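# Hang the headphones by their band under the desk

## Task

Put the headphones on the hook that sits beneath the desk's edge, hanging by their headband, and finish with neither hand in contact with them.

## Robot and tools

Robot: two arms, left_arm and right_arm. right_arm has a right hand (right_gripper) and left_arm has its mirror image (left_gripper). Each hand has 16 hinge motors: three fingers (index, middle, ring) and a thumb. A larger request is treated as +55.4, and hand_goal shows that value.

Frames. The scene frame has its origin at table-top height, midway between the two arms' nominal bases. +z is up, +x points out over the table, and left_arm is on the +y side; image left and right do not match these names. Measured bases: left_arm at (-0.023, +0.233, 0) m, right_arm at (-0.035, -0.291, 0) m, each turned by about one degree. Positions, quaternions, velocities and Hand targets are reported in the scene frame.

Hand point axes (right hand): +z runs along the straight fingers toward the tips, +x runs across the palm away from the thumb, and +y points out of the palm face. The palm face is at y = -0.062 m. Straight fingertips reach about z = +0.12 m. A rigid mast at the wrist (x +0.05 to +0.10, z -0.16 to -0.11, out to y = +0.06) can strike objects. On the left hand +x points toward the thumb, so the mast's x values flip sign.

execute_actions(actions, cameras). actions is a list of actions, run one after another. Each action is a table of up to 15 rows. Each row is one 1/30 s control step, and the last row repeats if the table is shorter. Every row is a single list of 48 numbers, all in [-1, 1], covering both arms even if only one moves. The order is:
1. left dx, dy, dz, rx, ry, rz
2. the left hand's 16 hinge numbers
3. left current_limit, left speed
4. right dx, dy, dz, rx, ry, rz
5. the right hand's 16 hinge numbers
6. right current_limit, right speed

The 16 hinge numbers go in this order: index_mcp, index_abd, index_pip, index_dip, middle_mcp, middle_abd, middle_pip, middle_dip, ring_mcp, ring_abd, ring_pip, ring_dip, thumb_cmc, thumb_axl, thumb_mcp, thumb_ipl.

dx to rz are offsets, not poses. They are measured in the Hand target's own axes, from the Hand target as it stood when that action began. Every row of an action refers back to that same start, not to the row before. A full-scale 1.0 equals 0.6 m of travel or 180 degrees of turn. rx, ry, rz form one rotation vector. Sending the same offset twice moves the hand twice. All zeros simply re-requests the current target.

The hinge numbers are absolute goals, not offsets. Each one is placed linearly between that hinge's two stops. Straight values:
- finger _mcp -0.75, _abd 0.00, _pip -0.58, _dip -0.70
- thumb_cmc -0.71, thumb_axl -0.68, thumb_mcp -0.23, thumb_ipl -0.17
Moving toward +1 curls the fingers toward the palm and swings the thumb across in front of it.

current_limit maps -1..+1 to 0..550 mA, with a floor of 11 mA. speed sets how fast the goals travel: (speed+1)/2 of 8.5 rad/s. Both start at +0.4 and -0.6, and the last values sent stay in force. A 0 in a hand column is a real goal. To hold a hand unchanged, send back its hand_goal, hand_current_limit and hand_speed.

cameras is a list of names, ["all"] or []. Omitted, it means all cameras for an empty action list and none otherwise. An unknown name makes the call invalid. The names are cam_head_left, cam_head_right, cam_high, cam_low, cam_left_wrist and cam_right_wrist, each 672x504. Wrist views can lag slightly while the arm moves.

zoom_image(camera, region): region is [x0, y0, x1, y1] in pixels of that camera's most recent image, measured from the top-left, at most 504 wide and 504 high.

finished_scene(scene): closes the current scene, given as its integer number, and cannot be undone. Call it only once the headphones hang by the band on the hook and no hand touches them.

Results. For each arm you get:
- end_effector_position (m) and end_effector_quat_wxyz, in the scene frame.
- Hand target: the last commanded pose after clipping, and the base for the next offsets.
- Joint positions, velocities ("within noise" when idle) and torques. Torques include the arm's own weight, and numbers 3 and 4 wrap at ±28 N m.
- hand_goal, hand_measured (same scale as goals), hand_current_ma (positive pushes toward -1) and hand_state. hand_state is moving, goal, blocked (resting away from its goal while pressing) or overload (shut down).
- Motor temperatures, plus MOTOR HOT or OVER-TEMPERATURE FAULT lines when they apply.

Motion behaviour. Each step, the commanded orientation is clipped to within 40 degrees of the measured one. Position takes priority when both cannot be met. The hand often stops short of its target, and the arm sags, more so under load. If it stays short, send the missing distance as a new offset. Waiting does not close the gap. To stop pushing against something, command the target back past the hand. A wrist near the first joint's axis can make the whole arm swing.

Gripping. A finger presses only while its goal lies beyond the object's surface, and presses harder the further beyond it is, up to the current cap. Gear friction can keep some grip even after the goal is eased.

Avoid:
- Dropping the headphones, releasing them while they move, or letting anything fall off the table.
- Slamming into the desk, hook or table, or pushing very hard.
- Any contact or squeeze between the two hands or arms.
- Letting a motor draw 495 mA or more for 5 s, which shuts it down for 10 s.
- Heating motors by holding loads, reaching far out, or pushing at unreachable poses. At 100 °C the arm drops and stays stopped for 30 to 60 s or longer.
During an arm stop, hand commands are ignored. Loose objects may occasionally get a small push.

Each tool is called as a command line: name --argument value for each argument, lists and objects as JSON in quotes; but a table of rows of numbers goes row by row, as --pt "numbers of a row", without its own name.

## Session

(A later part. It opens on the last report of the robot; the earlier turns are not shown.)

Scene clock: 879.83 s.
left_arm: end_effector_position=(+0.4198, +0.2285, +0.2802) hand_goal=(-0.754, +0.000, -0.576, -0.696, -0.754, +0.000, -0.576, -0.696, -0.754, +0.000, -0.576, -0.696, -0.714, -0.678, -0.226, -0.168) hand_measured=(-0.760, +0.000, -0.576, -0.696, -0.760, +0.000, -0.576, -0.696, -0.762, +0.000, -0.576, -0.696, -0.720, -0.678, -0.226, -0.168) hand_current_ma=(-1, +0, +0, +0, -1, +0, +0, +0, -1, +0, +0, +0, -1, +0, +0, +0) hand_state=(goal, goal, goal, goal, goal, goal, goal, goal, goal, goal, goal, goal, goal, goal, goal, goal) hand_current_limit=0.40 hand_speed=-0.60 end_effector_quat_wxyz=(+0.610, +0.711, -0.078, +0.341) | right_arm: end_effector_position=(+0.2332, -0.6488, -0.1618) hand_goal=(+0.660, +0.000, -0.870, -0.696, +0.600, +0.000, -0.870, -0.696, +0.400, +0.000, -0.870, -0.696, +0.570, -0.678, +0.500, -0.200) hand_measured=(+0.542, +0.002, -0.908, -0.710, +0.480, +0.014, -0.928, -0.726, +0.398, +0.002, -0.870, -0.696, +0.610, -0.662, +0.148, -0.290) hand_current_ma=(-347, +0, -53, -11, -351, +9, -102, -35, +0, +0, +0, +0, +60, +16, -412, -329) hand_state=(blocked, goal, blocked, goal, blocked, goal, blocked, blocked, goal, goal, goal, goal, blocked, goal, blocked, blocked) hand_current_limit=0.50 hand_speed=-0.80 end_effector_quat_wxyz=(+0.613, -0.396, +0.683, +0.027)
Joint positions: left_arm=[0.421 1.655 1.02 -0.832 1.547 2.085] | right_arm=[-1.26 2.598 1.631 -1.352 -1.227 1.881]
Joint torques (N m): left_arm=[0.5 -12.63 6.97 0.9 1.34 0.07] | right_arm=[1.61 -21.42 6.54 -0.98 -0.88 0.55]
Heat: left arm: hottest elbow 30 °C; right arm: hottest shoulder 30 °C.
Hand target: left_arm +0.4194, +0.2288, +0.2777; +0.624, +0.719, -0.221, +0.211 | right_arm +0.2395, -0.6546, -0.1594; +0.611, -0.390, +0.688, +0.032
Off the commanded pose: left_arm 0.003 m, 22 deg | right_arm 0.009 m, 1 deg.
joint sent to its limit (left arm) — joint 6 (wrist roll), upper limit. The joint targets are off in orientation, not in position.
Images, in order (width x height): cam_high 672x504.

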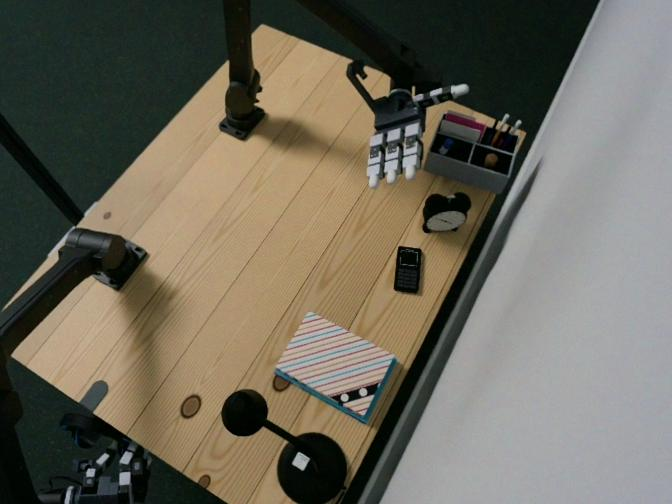

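execute_actions --actions '[[[0,0,0,0,0,0,-0.754,0,-0.576,-0.696,-0.754,0,-0.576,-0.696,-0.754,0,-0.576,-0.696,-0.714,-0.678,-0.226,-0.168,0.4,-0.6,0.0144,0.0072,0.0042,0,0,0,0.66,0,-0.869,-0.696,0.6,0,-0.869,-0.696,0.4,0,-0.869,-0.696,0.571,-0.678,0.5,-0.2,0.5,-0.8]],[[0,0,0,0,0,0,-0.754,0,-0.576,-0.696,-0.754,0,-0.576,-0.696,-0.754,0,-0.576,-0.696,-0.714,-0.678,-0.226,-0.168,0.4,-0.6,0.0144,0.0072,0.0042,0,0,0,0.66,0,-0.869,-0.696,0.6,0,-0.869,-0.696,0.4,0,-0.869,-0.696,0.571,-0.678,0.5,-0.2,0.5,-0.8]]]' --cameras '["cam_high"]'

zoom_image --camera "cam_high" --region '[20, 380, 140, 504]'

Scene clock: 897.43 s.
left_arm: end_effector_position=(+0.4198, +0.2285, +0.2802) hand_goal=(-0.754, +0.000, -0.576, -0.696, -0.754, +0.000, -0.576, -0.696, -0.754, +0.000, -0.576, -0.696, -0.714, -0.678, -0.226, -0.168) hand_measured=(-0.760, +0.000, -0.576, -0.696, -0.760, +0.000, -0.576, -0.696, -0.762, +0.000, -0.576, -0.696, -0.720, -0.678, -0.226, -0.168) hand_current_ma=(-1, +0, +0, +0, -1, +0, +0, +0, -1, +0, +0, +0, -1, +0, +0, +0) hand_state=(goal, goal, goal, goal, goal, goal, goal, goal, goal, goal, goal, goal, goal, goal, goal, goal) hand_current_limit=0.40 hand_speed=-0.60 end_effector_quat_wxyz=(+0.610, +0.711, -0.078, +0.341) | right_arm: end_effector_position=(+0.2334, -0.6495, -0.1811) hand_goal=(+0.660, +0.000, -0.870, -0.696, +0.600, +0.000, -0.870, -0.696, +0.400, +0.000, -0.870, -0.696, +0.570, -0.678, +0.500, -0.200) hand_measured=(+0.542, +0.002, -0.908, -0.710, +0.480, +0.014, -0.928, -0.726, +0.398, +0.002, -0.870, -0.696, +0.610, -0.662, +0.148, -0.290) hand_current_ma=(-347, +0, -53, -11, -351, +9, -102, -35, +0, +0, +0, +0, +60, +16, -413, -329) hand_state=(blocked, goal, blocked, goal, blocked, goal, blocked, blocked, goal, goal, goal, goal, blocked, goal, blocked, blocked) hand_current_limit=0.50 hand_speed=-0.80 end_effector_quat_wxyz=(+0.613, -0.396, +0.683, +0.026)
Joint positions: left_arm=[0.421 1.655 1.02 -0.832 1.547 2.085] | right_arm=[-1.26 2.641 1.658 -1.333 -1.227 1.883]
Joint torques (N m): left_arm=[0.44 -12.63 6.94 0.85 1.34 0.06] | right_arm=[1.79 -21.48 6.3 -0.98 -0.85 0.57]
Heat: left arm: hottest elbow 30 °C; right arm: hottest shoulder 30 °C.
Hand target: left_arm +0.4194, +0.2288, +0.2777; +0.624, +0.719, -0.221, +0.211 | right_arm +0.2396, -0.6546, -0.1794; +0.611, -0.390, +0.688, +0.032
Off the commanded pose: left_arm 0.003 m, 22 deg | right_arm 0.008 m, 1 deg.
joint sent to its limit (left arm) — joint 6 (wrist roll), upper limit. The joint targets are off in orientation, not in position.
Images, in order (width x height): cam_high 672x504.

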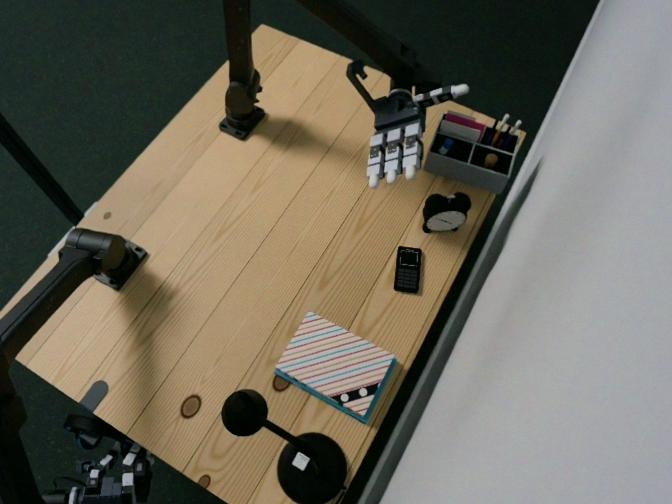

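Scaled by 4.065 from the camera's 672x504 image, which has a finer 960x720 frame.

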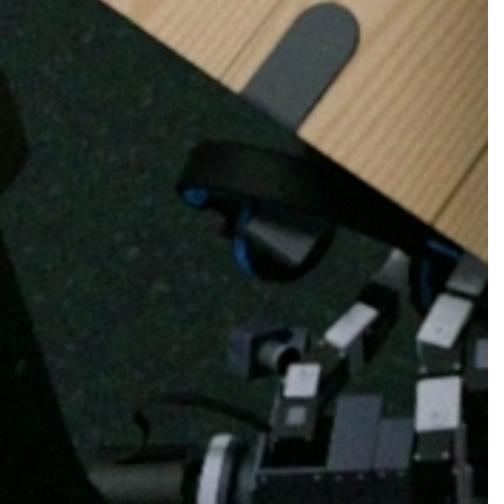

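execute_actions --actions '[[[0,0,0,0,0,0,-0.754,0,-0.576,-0.696,-0.754,0,-0.576,-0.696,-0.754,0,-0.576,-0.696,-0.714,-0.678,-0.226,-0.168,0.4,-0.6,0.0144,0.0072,0.0042,0,0,0,0.66,0,-0.869,-0.696,0.6,0,-0.869,-0.696,0.4,0,-0.869,-0.696,0.571,-0.678,0.5,-0.2,0.5,-0.8]],[[0,0,0,0,0,0,-0.754,0,-0.576,-0.696,-0.754,0,-0.576,-0.696,-0.754,0,-0.576,-0.696,-0.714,-0.678,-0.226,-0.168,0.4,-0.6,0.0144,0.0072,0.0042,0,0,0,0.66,0,-0.869,-0.696,0.6,0,-0.869,-0.696,0.4,0,-0.869,-0.696,0.571,-0.678,0.5,-0.2,0.5,-0.8]]]' --cameras '["cam_high"]'

zoom_image --camera "cam_high" --region '[20, 380, 140, 504]'

Scene clock: 909.47 s.
left_arm: end_effector_position=(+0.4198, +0.2285, +0.2802) hand_goal=(-0.754, +0.000, -0.576, -0.696, -0.754, +0.000, -0.576, -0.696, -0.754, +0.000, -0.576, -0.696, -0.714, -0.678, -0.226, -0.168) hand_measured=(-0.760, +0.000, -0.576, -0.696, -0.760, +0.000, -0.576, -0.696, -0.762, +0.000, -0.576, -0.696, -0.720, -0.678, -0.226, -0.168) hand_current_ma=(-1, +0, +0, +0, -1, +0, +0, +0, -1, +0, +0, +0, -1, +0, +0, +0) hand_state=(goal, goal, goal, goal, goal, goal, goal, goal, goal, goal, goal, goal, goal, goal, goal, goal) hand_current_limit=0.40 hand_speed=-0.60 end_effector_quat_wxyz=(+0.610, +0.711, -0.078, +0.341) | right_arm: end_effector_position=(+0.2350, -0.6508, -0.1913) hand_goal=(+0.660, +0.000, -0.870, -0.696, +0.600, +0.000, -0.870, -0.696, +0.400, +0.000, -0.870, -0.696, +0.570, -0.678, +0.500, -0.200) hand_measured=(+0.542, -0.008, -0.910, -0.710, +0.480, +0.006, -0.928, -0.726, +0.398, +0.002, -0.870, -0.696, +0.608, -0.664, +0.148, -0.290) hand_current_ma=(-347, -3, -55, -11, -351, +3, -102, -35, +0, +0, +0, +0, +53, +14, -413, -329) hand_state=(blocked, goal, blocked, goal, blocked, goal, blocked, blocked, goal, goal, goal, goal, blocked, goal, blocked, blocked) hand_current_limit=0.50 hand_speed=-0.80 end_effector_quat_wxyz=(+0.613, -0.383, +0.690, +0.036)
Joint positions: left_arm=[0.421 1.655 1.02 -0.832 1.547 2.085] | right_arm=[-1.26 2.673 1.684 -1.323 -1.23 1.923]
Joint torques (N m): left_arm=[0.5 -12.57 6.95 0.87 1.34 0.07] | right_arm=[1.61 -20.6 6.28 -0.5 -0.74 0.27]
Heat: left arm: hottest elbow 29 °C; right arm: hottest shoulder 30 °C.
Hand target: left_arm +0.4194, +0.2288, +0.2777; +0.624, +0.719, -0.221, +0.211 | right_arm +0.2396, -0.6546, -0.1993; +0.611, -0.390, +0.688, +0.032
Off the commanded pose: left_arm 0.003 m, 22 deg | right_arm 0.010 m, 1 deg.
joint sent to its limit (left arm) — joint 6 (wrist roll), upper limit. The joint targets are off in orientation, not in position.
Images, in order (width x height): cam_high 672x504.

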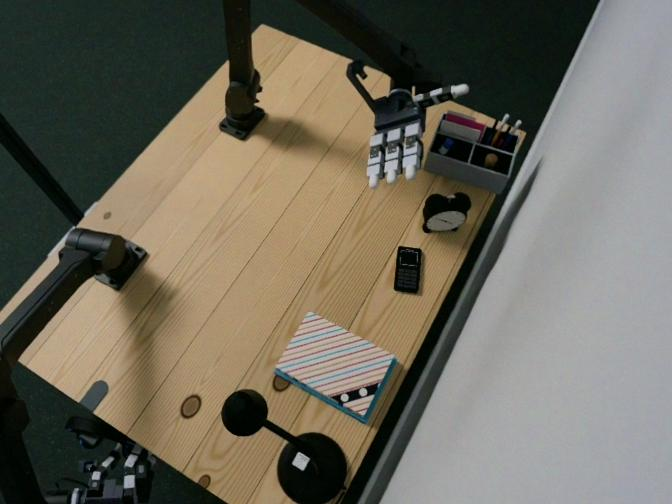

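Scaled by 4.065 from the camera's 672x504 image, which has a finer 960x720 frame.

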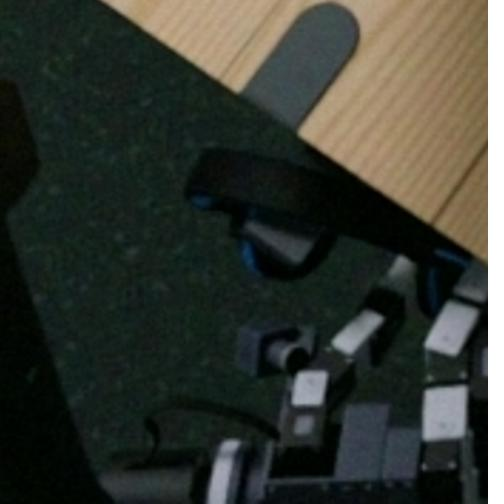

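execute_actions --actions '[[[0,0,0,0,0,0,-0.754,0,-0.576,-0.696,-0.754,0,-0.576,-0.696,-0.754,0,-0.576,-0.696,-0.714,-0.678,-0.226,-0.168,0.4,-0.6,0.0144,0.0072,0.0042,0,0,0,0.66,0,-0.869,-0.696,0.6,0,-0.869,-0.696,0.4,0,-0.869,-0.696,0.571,-0.678,0.5,-0.2,0.5,-0.8]],[[0,0,0,0,0,0,-0.754,0,-0.576,-0.696,-0.754,0,-0.576,-0.696,-0.754,0,-0.576,-0.696,-0.714,-0.678,-0.226,-0.168,0.4,-0.6,-0.01,-0.005,-0.003,0,0,0,0.6,0,-0.869,-0.696,0.54,0,-0.869,-0.696,0.4,0,-0.869,-0.696,0.571,-0.678,0.3,-0.26,0.4,-0.85]]]' --cameras '["cam_high"]'

zoom_image --camera "cam_high" --region '[20, 380, 140, 504]'

Scene clock: 923.27 s.
left_arm: end_effector_position=(+0.4198, +0.2285, +0.2802) hand_goal=(-0.754, +0.000, -0.576, -0.696, -0.754, +0.000, -0.576, -0.696, -0.754, +0.000, -0.576, -0.696, -0.714, -0.678, -0.226, -0.168) hand_measured=(-0.760, +0.000, -0.576, -0.696, -0.760, +0.000, -0.576, -0.696, -0.762, +0.000, -0.576, -0.696, -0.720, -0.678, -0.226, -0.168) hand_current_ma=(-1, +0, +0, +0, -1, +0, +0, +0, -1, +0, +0, +0, -1, +0, +0, +0) hand_state=(goal, goal, goal, goal, goal, goal, goal, goal, goal, goal, goal, goal, goal, goal, goal, goal) hand_current_limit=0.40 hand_speed=-0.60 end_effector_quat_wxyz=(+0.610, +0.711, -0.078, +0.341) | right_arm: end_effector_position=(+0.2353, -0.6503, -0.1975) hand_goal=(+0.600, +0.000, -0.870, -0.696, +0.540, +0.000, -0.870, -0.696, +0.400, +0.000, -0.870, -0.696, +0.570, -0.678, +0.300, -0.260) hand_measured=(+0.532, -0.014, -0.916, -0.710, +0.478, -0.002, -0.928, -0.726, +0.398, +0.002, -0.870, -0.696, +0.598, -0.670, +0.148, -0.296) hand_current_ma=(-141, -9, -69, -11, -122, -1, -98, -35, +0, +0, +0, +0, +32, +6, -385, -76) hand_state=(blocked, goal, blocked, goal, blocked, goal, blocked, blocked, goal, goal, goal, goal, blocked, goal, blocked, blocked) hand_current_limit=0.40 hand_speed=-0.85 end_effector_quat_wxyz=(+0.613, -0.375, +0.694, +0.042)
Joint positions: left_arm=[0.421 1.655 1.02 -0.832 1.547 2.085] | right_arm=[-1.26 2.692 1.697 -1.32 -1.231 1.941]
Joint torques (N m): left_arm=[0.38 -12.63 6.93 0.85 1.34 0.06] | right_arm=[1.73 -21.83 5.48 -0.57 -0.67 0.12]
Heat: left arm: hottest elbow 29 °C; right arm: hottest shoulder 30 °C.
Hand target: left_arm +0.4194, +0.2288, +0.2777; +0.624, +0.719, -0.221, +0.211 | right_arm +0.2395, -0.6546, -0.2024; +0.611, -0.390, +0.688, +0.032
Off the commanded pose: left_arm 0.003 m, 22 deg | right_arm 0.008 m, 2 deg.
joint sent to its limit (left arm) — joint 6 (wrist roll), upper limit. The joint targets are off in orientation, not in position.
Images, in order (width x height): cam_high 672x504.

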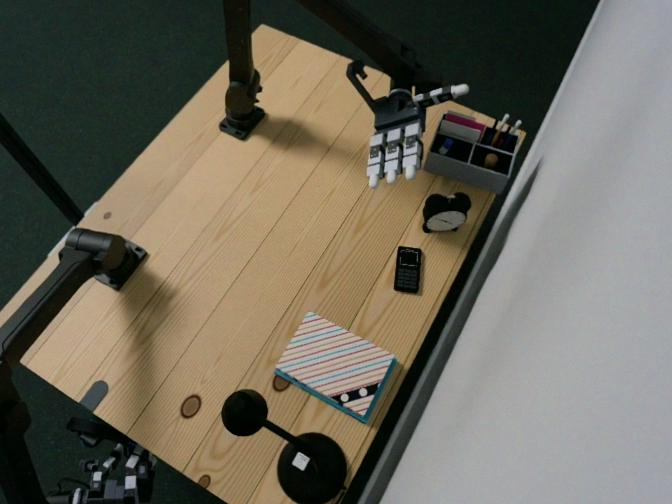

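Scaled by 4.065 from the camera's 672x504 image, which has a finer 960x720 frame.

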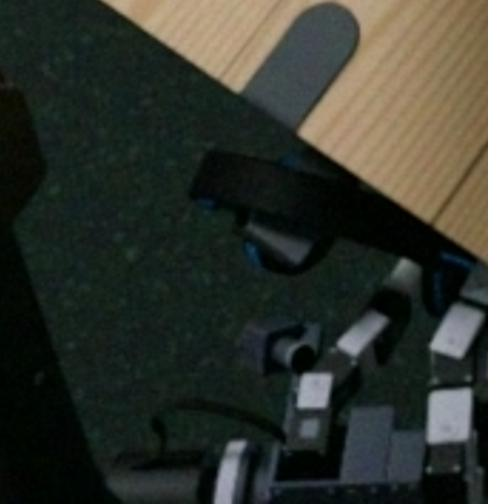

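execute_actions --actions '[[[0,0,0,0,0,0,-0.754,0,-0.576,-0.696,-0.754,0,-0.576,-0.696,-0.754,0,-0.576,-0.696,-0.714,-0.678,-0.226,-0.168,0.4,-0.6,0,0,0,0,0,0,0.53,0,-0.9,-0.7,0.47,0,-0.9,-0.71,0.38,0,-0.869,-0.696,0.59,-0.672,0.15,-0.3,0.3,-0.88]],[[0,0,0,0,0,0,-0.754,0,-0.576,-0.696,-0.754,0,-0.576,-0.696,-0.754,0,-0.576,-0.696,-0.714,-0.678,-0.226,-0.168,0.4,-0.6,0,0,0,0,0,0,0.46,0,-0.9,-0.7,0.41,0,-0.9,-0.71,0.32,0,-0.869,-0.696,0.59,-0.672,0.06,-0.28,0.3,-0.88]]]' --cameras '["cam_high"]'

zoom_image --camera "cam_high" --region '[20, 380, 140, 504]'

Scene clock: 934.33 s.
left_arm: end_effector_position=(+0.4198, +0.2285, +0.2802) hand_goal=(-0.754, +0.000, -0.576, -0.696, -0.754, +0.000, -0.576, -0.696, -0.754, +0.000, -0.576, -0.696, -0.714, -0.678, -0.226, -0.168) hand_measured=(-0.760, +0.000, -0.576, -0.696, -0.760, +0.000, -0.576, -0.696, -0.762, +0.000, -0.576, -0.696, -0.720, -0.678, -0.226, -0.168) hand_current_ma=(-1, +0, +0, +0, -1, +0, +0, +0, -1, +0, +0, +0, -1, +0, +0, +0) hand_state=(goal, goal, goal, goal, goal, goal, goal, goal, goal, goal, goal, goal, goal, goal, goal, goal) hand_current_limit=0.40 hand_speed=-0.60 end_effector_quat_wxyz=(+0.610, +0.711, -0.078, +0.341) | right_arm: end_effector_position=(+0.2352, -0.6504, -0.1978) hand_goal=(+0.460, +0.000, -0.900, -0.700, +0.410, +0.000, -0.900, -0.710, +0.320, +0.000, -0.870, -0.696, +0.590, -0.672, +0.060, -0.280) hand_measured=(+0.460, +0.000, -0.902, -0.702, +0.410, +0.000, -0.902, -0.712, +0.322, +0.002, -0.870, -0.696, +0.602, -0.670, +0.062, -0.282) hand_current_ma=(+0, +0, -1, -1, +0, +0, -1, -1, +0, +0, +0, +0, +8, +1, +1, -1) hand_state=(goal, goal, goal, goal, goal, goal, goal, goal, goal, goal, goal, goal, goal, goal, goal, goal) hand_current_limit=0.30 hand_speed=-0.88 end_effector_quat_wxyz=(+0.613, -0.377, +0.693, +0.041)
Joint positions: left_arm=[0.421 1.655 1.02 -0.832 1.547 2.085] | right_arm=[-1.26 2.692 1.697 -1.32 -1.231 1.937]
Joint torques (N m): left_arm=[0.5 -12.69 6.95 0.85 1.35 0.06] | right_arm=[1.61 -21.77 5.49 -0.57 -0.69 0.14]
Heat: left arm: hottest elbow 29 °C; right arm: hottest shoulder 30 °C.
Hand target: left_arm +0.4194, +0.2288, +0.2777; +0.624, +0.719, -0.221, +0.211 | right_arm +0.2395, -0.6546, -0.2024; +0.611, -0.390, +0.688, +0.032
Off the commanded pose: left_arm 0.003 m, 22 deg | right_arm 0.008 m, 2 deg.
joint sent to its limit (left arm) — joint 6 (wrist roll), upper limit. The joint targets are off in orientation, not in position.
Images, in order (width x height): cam_high 672x504.

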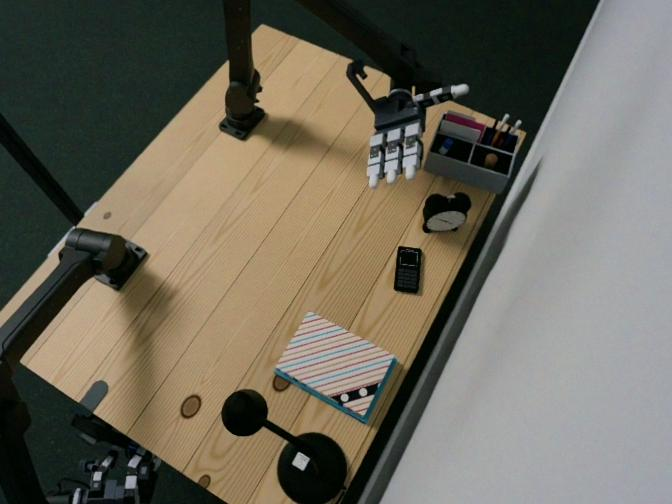

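Scaled by 4.065 from the camera's 672x504 image, which has a finer 960x720 frame.

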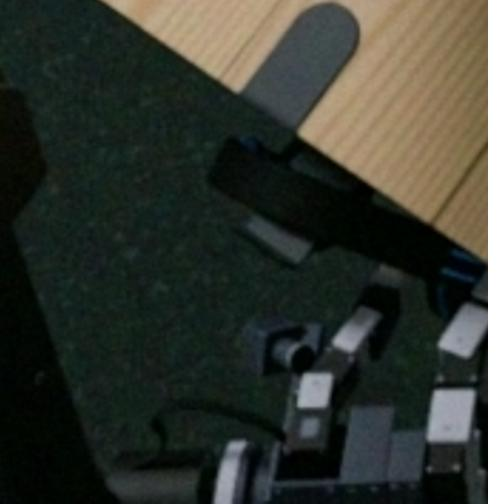

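execute_actions --actions '[[[0,0,0,0,0,0,-0.754,0,-0.576,-0.696,-0.754,0,-0.576,-0.696,-0.754,0,-0.576,-0.696,-0.714,-0.678,-0.226,-0.168,0.4,-0.6,0,0,0,0,0,0,0.36,0,-0.87,-0.7,0.33,0,-0.87,-0.7,0.25,0,-0.869,-0.696,0.571,-0.678,-0.05,-0.2,0.3,-0.85]],[[0,0,0,0,0,0,-0.754,0,-0.576,-0.696,-0.754,0,-0.576,-0.696,-0.754,0,-0.576,-0.696,-0.714,-0.678,-0.226,-0.168,0.4,-0.6,0,0,0,0,0,0,0.25,0,-0.87,-0.7,0.25,0,-0.87,-0.7,0.2,0,-0.869,-0.696,0.571,-0.678,-0.15,-0.15,0.3,-0.85]]]' --cameras '["cam_high","cam_right_wrist"]'

zoom_image --camera "cam_high" --region '[20, 380, 140, 504]'

Scene clock: 943.77 s.
left_arm: end_effector_position=(+0.4198, +0.2285, +0.2802) hand_goal=(-0.754, +0.000, -0.576, -0.696, -0.754, +0.000, -0.576, -0.696, -0.754, +0.000, -0.576, -0.696, -0.714, -0.678, -0.226, -0.168) hand_measured=(-0.760, +0.000, -0.576, -0.696, -0.760, +0.000, -0.576, -0.696, -0.762, +0.000, -0.576, -0.696, -0.720, -0.678, -0.226, -0.168) hand_current_ma=(-1, +0, +0, +0, -1, +0, +0, +0, -1, +0, +0, +0, -1, +0, +0, +0) hand_state=(goal, goal, goal, goal, goal, goal, goal, goal, goal, goal, goal, goal, goal, goal, goal, goal) hand_current_limit=0.40 hand_speed=-0.60 end_effector_quat_wxyz=(+0.610, +0.711, -0.078, +0.341) | right_arm: end_effector_position=(+0.2352, -0.6504, -0.1979) hand_goal=(+0.250, +0.000, -0.870, -0.700, +0.250, +0.000, -0.870, -0.700, +0.200, +0.000, -0.870, -0.696, +0.570, -0.678, -0.150, -0.150) hand_measured=(+0.252, +0.000, -0.872, -0.702, +0.252, +0.000, -0.872, -0.702, +0.202, +0.002, -0.870, -0.696, +0.586, -0.674, -0.146, -0.152) hand_current_ma=(+1, +0, -1, -1, +1, +0, -1, -1, +1, +0, +0, +0, +15, +2, +2, -1) hand_state=(goal, goal, goal, goal, goal, goal, goal, goal, goal, goal, goal, goal, goal, goal, goal, goal) hand_current_limit=0.30 hand_speed=-0.85 end_effector_quat_wxyz=(+0.613, -0.377, +0.693, +0.041)
Joint positions: left_arm=[0.421 1.655 1.02 -0.832 1.547 2.085] | right_arm=[-1.26 2.692 1.697 -1.32 -1.231 1.936]
Joint torques (N m): left_arm=[0.38 -12.63 6.95 0.87 1.34 0.07] | right_arm=[1.55 -21.71 5.49 -0.55 -0.72 0.15]
Heat: left arm: hottest elbow 29 °C; right arm: hottest shoulder 29 °C.
Hand target: left_arm +0.4194, +0.2288, +0.2777; +0.624, +0.719, -0.221, +0.211 | right_arm +0.2395, -0.6547, -0.2024; +0.611, -0.390, +0.688, +0.032
Off the commanded pose: left_arm 0.003 m, 22 deg | right_arm 0.008 m, 2 deg.
joint sent to its limit (left arm) — joint 6 (wrist roll), upper limit. The joint targets are off in orientation, not in position.
camera_calibration:
cam_right_wrist: T_world_to_cam=[[-0.378681, 0.841366, 0.385623, 0.747876], [-0.318694, -0.509709, 0.799144, -0.139979], [0.868928, 0.179725, 0.461155, 0.131404], [0, 0, 0, 1]] pos_world=[0.124416, -0.724202, -0.237132]
Images, in order (width x height): cam_high 672x504, cam_right_wrist 672x504.

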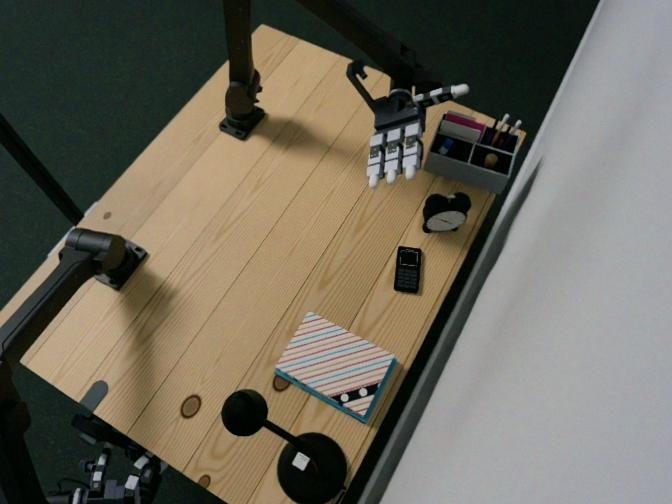

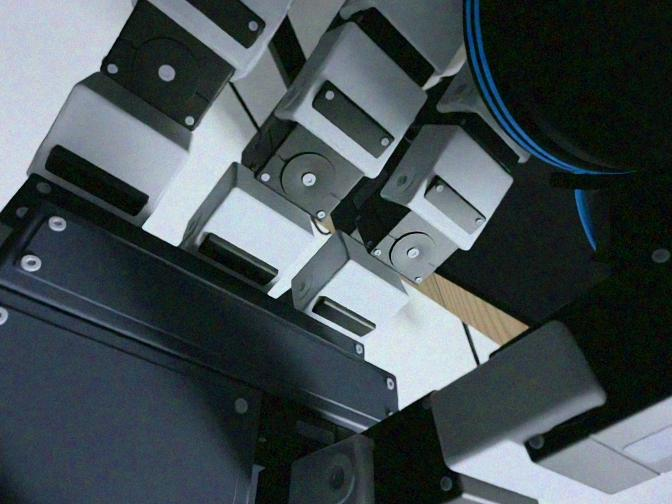

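Scaled by 4.065 from the camera's 672x504 image, which has a finer 960x720 frame.

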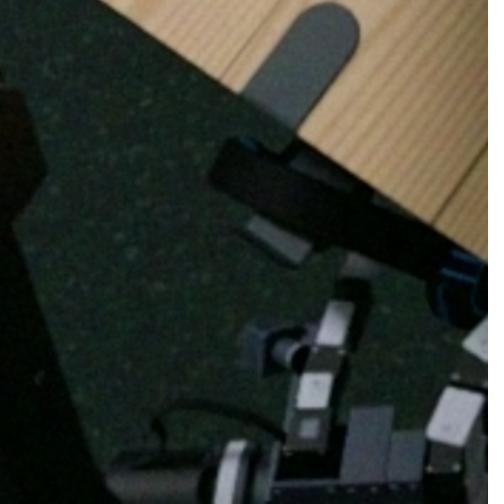

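execute_actions --actions '[[[0,0,0,0,0,0,-0.754,0,-0.576,-0.696,-0.754,0,-0.576,-0.696,-0.754,0,-0.576,-0.696,-0.714,-0.678,-0.226,-0.168,0.4,-0.6,0.0103,-0.0418,-0.0302,0,0,0,0.2,0,-0.87,-0.7,0.2,0,-0.87,-0.7,0.2,0,-0.869,-0.696,0.571,-0.678,-0.15,-0.15,0.3,-0.85]],[[0,0,0,0,0,0,-0.754,0,-0.576,-0.696,-0.754,0,-0.576,-0.696,-0.754,0,-0.576,-0.696,-0.714,-0.678,-0.226,-0.168,0.4,-0.6,0.0103,-0.0418,-0.0302,0,0,0,0.2,0,-0.87,-0.7,0.2,0,-0.87,-0.7,0.2,0,-0.869,-0.696,0.571,-0.678,-0.15,-0.15,0.3,-0.85]]]' --cameras '["cam_high"]'

zoom_image --camera "cam_high" --region '[20, 380, 140, 504]'

Scene clock: 962.73 s.
left_arm: end_effector_position=(+0.4198, +0.2285, +0.2802) hand_goal=(-0.754, +0.000, -0.576, -0.696, -0.754, +0.000, -0.576, -0.696, -0.754, +0.000, -0.576, -0.696, -0.714, -0.678, -0.226, -0.168) hand_measured=(-0.760, +0.000, -0.576, -0.696, -0.760, +0.000, -0.576, -0.696, -0.762, +0.000, -0.576, -0.696, -0.720, -0.678, -0.226, -0.168) hand_current_ma=(-1, +0, +0, +0, -1, +0, +0, +0, -1, +0, +0, +0, -1, +0, +0, +0) hand_state=(goal, goal, goal, goal, goal, goal, goal, goal, goal, goal, goal, goal, goal, goal, goal, goal) hand_current_limit=0.40 hand_speed=-0.60 end_effector_quat_wxyz=(+0.610, +0.711, -0.078, +0.341) | right_arm: end_effector_position=(+0.2403, -0.7092, -0.1799) hand_goal=(+0.200, +0.000, -0.870, -0.700, +0.200, +0.000, -0.870, -0.700, +0.200, +0.000, -0.870, -0.696, +0.570, -0.678, -0.150, -0.150) hand_measured=(+0.202, +0.000, -0.872, -0.702, +0.202, +0.000, -0.872, -0.702, +0.202, +0.002, -0.870, -0.696, +0.586, -0.674, -0.146, -0.152) hand_current_ma=(+1, +0, -1, -1, +1, +0, +0, -1, +1, +0, +0, +0, +14, +2, +2, -1) hand_state=(goal, goal, goal, goal, goal, goal, goal, goal, goal, goal, goal, goal, goal, goal, goal, goal) hand_current_limit=0.30 hand_speed=-0.85 end_effector_quat_wxyz=(+0.610, -0.389, +0.690, +0.033)
Joint positions: left_arm=[0.421 1.655 1.02 -0.832 1.547 2.085] | right_arm=[-1.282 2.749 1.932 -1.526 -1.209 1.875]
Joint torques (N m): left_arm=[0.44 -12.57 6.93 0.85 1.35 0.07] | right_arm=[0.91 -22.53 8.01 -2.02 -0.68 0.12]
Heat: left arm: hottest elbow 29 °C; right arm: hottest shoulder 29 °C.
Hand target: left_arm +0.4194, +0.2288, +0.2777; +0.624, +0.719, -0.221, +0.211 | right_arm +0.2395, -0.7144, -0.1823; +0.611, -0.390, +0.688, +0.032
Off the commanded pose: left_arm 0.003 m, 22 deg | right_arm 0.006 m, 0 deg.
joint sent to its limit (left arm) — joint 6 (wrist roll), upper limit. The joint targets are off in orientation, not in position.
Images, in order (width x height): cam_high 672x504.

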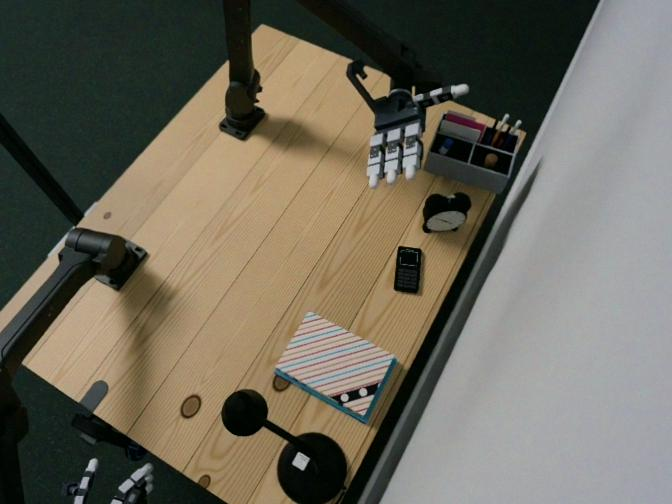

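Scaled by 4.065 from the camera's 672x504 image, which has a finer 960x720 frame.

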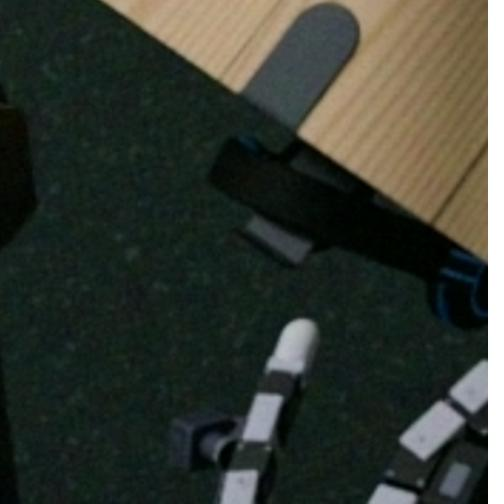

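execute_actions --actions '[[[0,0,0,0,0,0,-0.754,0,-0.576,-0.696,-0.754,0,-0.576,-0.696,-0.754,0,-0.576,-0.696,-0.714,-0.678,-0.226,-0.168,0.4,-0.6,0.0103,-0.0418,-0.0302,0,0,0,0.2,0,-0.87,-0.7,0.2,0,-0.87,-0.7,0.2,0,-0.869,-0.696,0.571,-0.678,-0.15,-0.15,0.3,-0.85]],[[0,0,0,0,0,0,-0.754,0,-0.576,-0.696,-0.754,0,-0.576,-0.696,-0.754,0,-0.576,-0.696,-0.714,-0.678,-0.226,-0.168,0.4,-0.6,0.0053,-0.0218,-0.0152,0,0,0,0.2,0,-0.87,-0.7,0.2,0,-0.87,-0.7,0.2,0,-0.869,-0.696,0.571,-0.678,-0.15,-0.15,0.3,-0.85]],[[0,0,0,0,0,0,-0.754,0,-0.576,-0.696,-0.754,0,-0.576,-0.696,-0.754,0,-0.576,-0.696,-0.714,-0.678,-0.226,-0.168,0.4,-0.6,0,0,0,0,0,0,0.2,0,-0.87,-0.7,0.2,0,-0.87,-0.7,0.2,0,-0.869,-0.696,0.571,-0.678,-0.15,-0.15,0.3,-0.85]]]' --cameras '["cam_high"]'

zoom_image --camera "cam_high" --region '[20, 380, 140, 504]'

Scene clock: 974.03 s.
left_arm: end_effector_position=(+0.4198, +0.2285, +0.2802) hand_goal=(-0.754, +0.000, -0.576, -0.696, -0.754, +0.000, -0.576, -0.696, -0.754, +0.000, -0.576, -0.696, -0.714, -0.678, -0.226, -0.168) hand_measured=(-0.760, +0.000, -0.576, -0.696, -0.760, +0.000, -0.576, -0.696, -0.762, +0.000, -0.576, -0.696, -0.720, -0.678, -0.226, -0.168) hand_current_ma=(-1, +0, +0, +0, -1, +0, +0, +0, -1, +0, +0, +0, -1, +0, +0, +0) hand_state=(goal, goal, goal, goal, goal, goal, goal, goal, goal, goal, goal, goal, goal, goal, goal, goal) hand_current_limit=0.40 hand_speed=-0.60 end_effector_quat_wxyz=(+0.610, +0.711, -0.078, +0.341) | right_arm: end_effector_position=(+0.2428, -0.7531, -0.1659) hand_goal=(+0.200, +0.000, -0.870, -0.700, +0.200, +0.000, -0.870, -0.700, +0.200, +0.000, -0.870, -0.696, +0.570, -0.678, -0.150, -0.150) hand_measured=(+0.202, +0.000, -0.872, -0.702, +0.202, +0.000, -0.872, -0.702, +0.202, +0.002, -0.870, -0.696, +0.586, -0.674, -0.146, -0.152) hand_current_ma=(+1, +0, -1, -1, +1, +0, +0, -1, +1, +0, +0, +0, +14, +2, +2, -1) hand_state=(goal, goal, goal, goal, goal, goal, goal, goal, goal, goal, goal, goal, goal, goal, goal, goal) hand_current_limit=0.30 hand_speed=-0.85 end_effector_quat_wxyz=(+0.606, -0.393, +0.691, +0.027)
Joint positions: left_arm=[0.421 1.655 1.02 -0.832 1.547 2.085] | right_arm=[-1.299 2.812 2.137 -1.669 -1.194 1.86]
Joint torques (N m): left_arm=[0.44 -12.57 6.94 0.85 1.34 0.07] | right_arm=[0.15 -23.77 9.37 -2.03 -0.66 0.23]
Heat: left arm: hottest elbow 29 °C; right arm: hottest elbow 29 °C.
Hand target: left_arm +0.4194, +0.2288, +0.2777; +0.624, +0.719, -0.221, +0.211 | right_arm +0.2396, -0.7597, -0.1671; +0.611, -0.390, +0.688, +0.032
Off the commanded pose: left_arm 0.003 m, 22 deg | right_arm 0.007 m, 1 deg.
joint sent to its limit (left arm) — joint 6 (wrist roll), upper limit. The joint targets are off in orientation, not in position.
joint sent to its limit (right arm) — joint 4 (wrist pitch), lower limit. The joint targets still meet the commanded pose.
Images, in order (width x height): cam_high 672x504.

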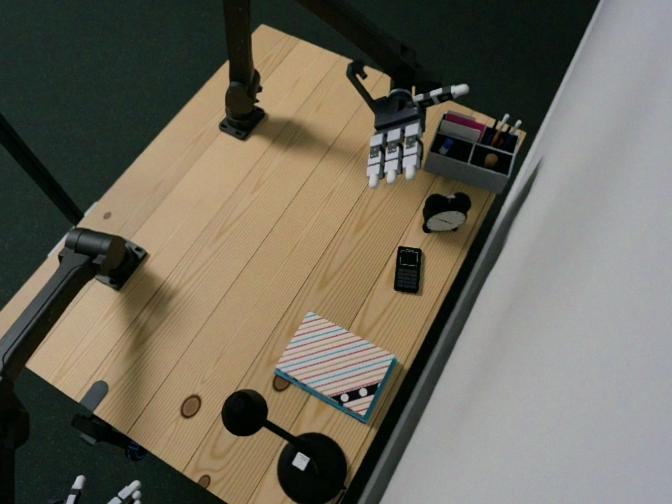

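Scaled by 4.065 from the camera's 672x504 image, which has a finer 960x720 frame.

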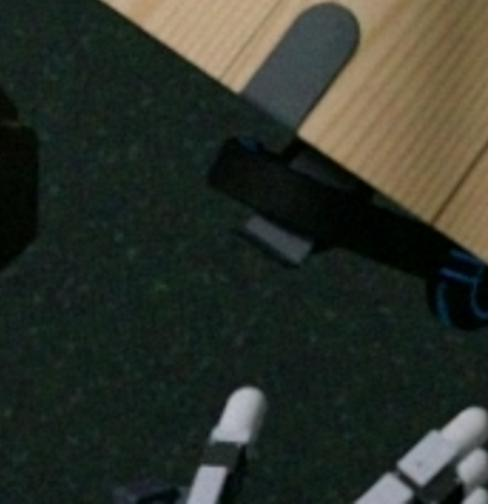

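Stable on the hook; the hand is clear.

finished_scene --scene 2

The scene is finished: the task was done.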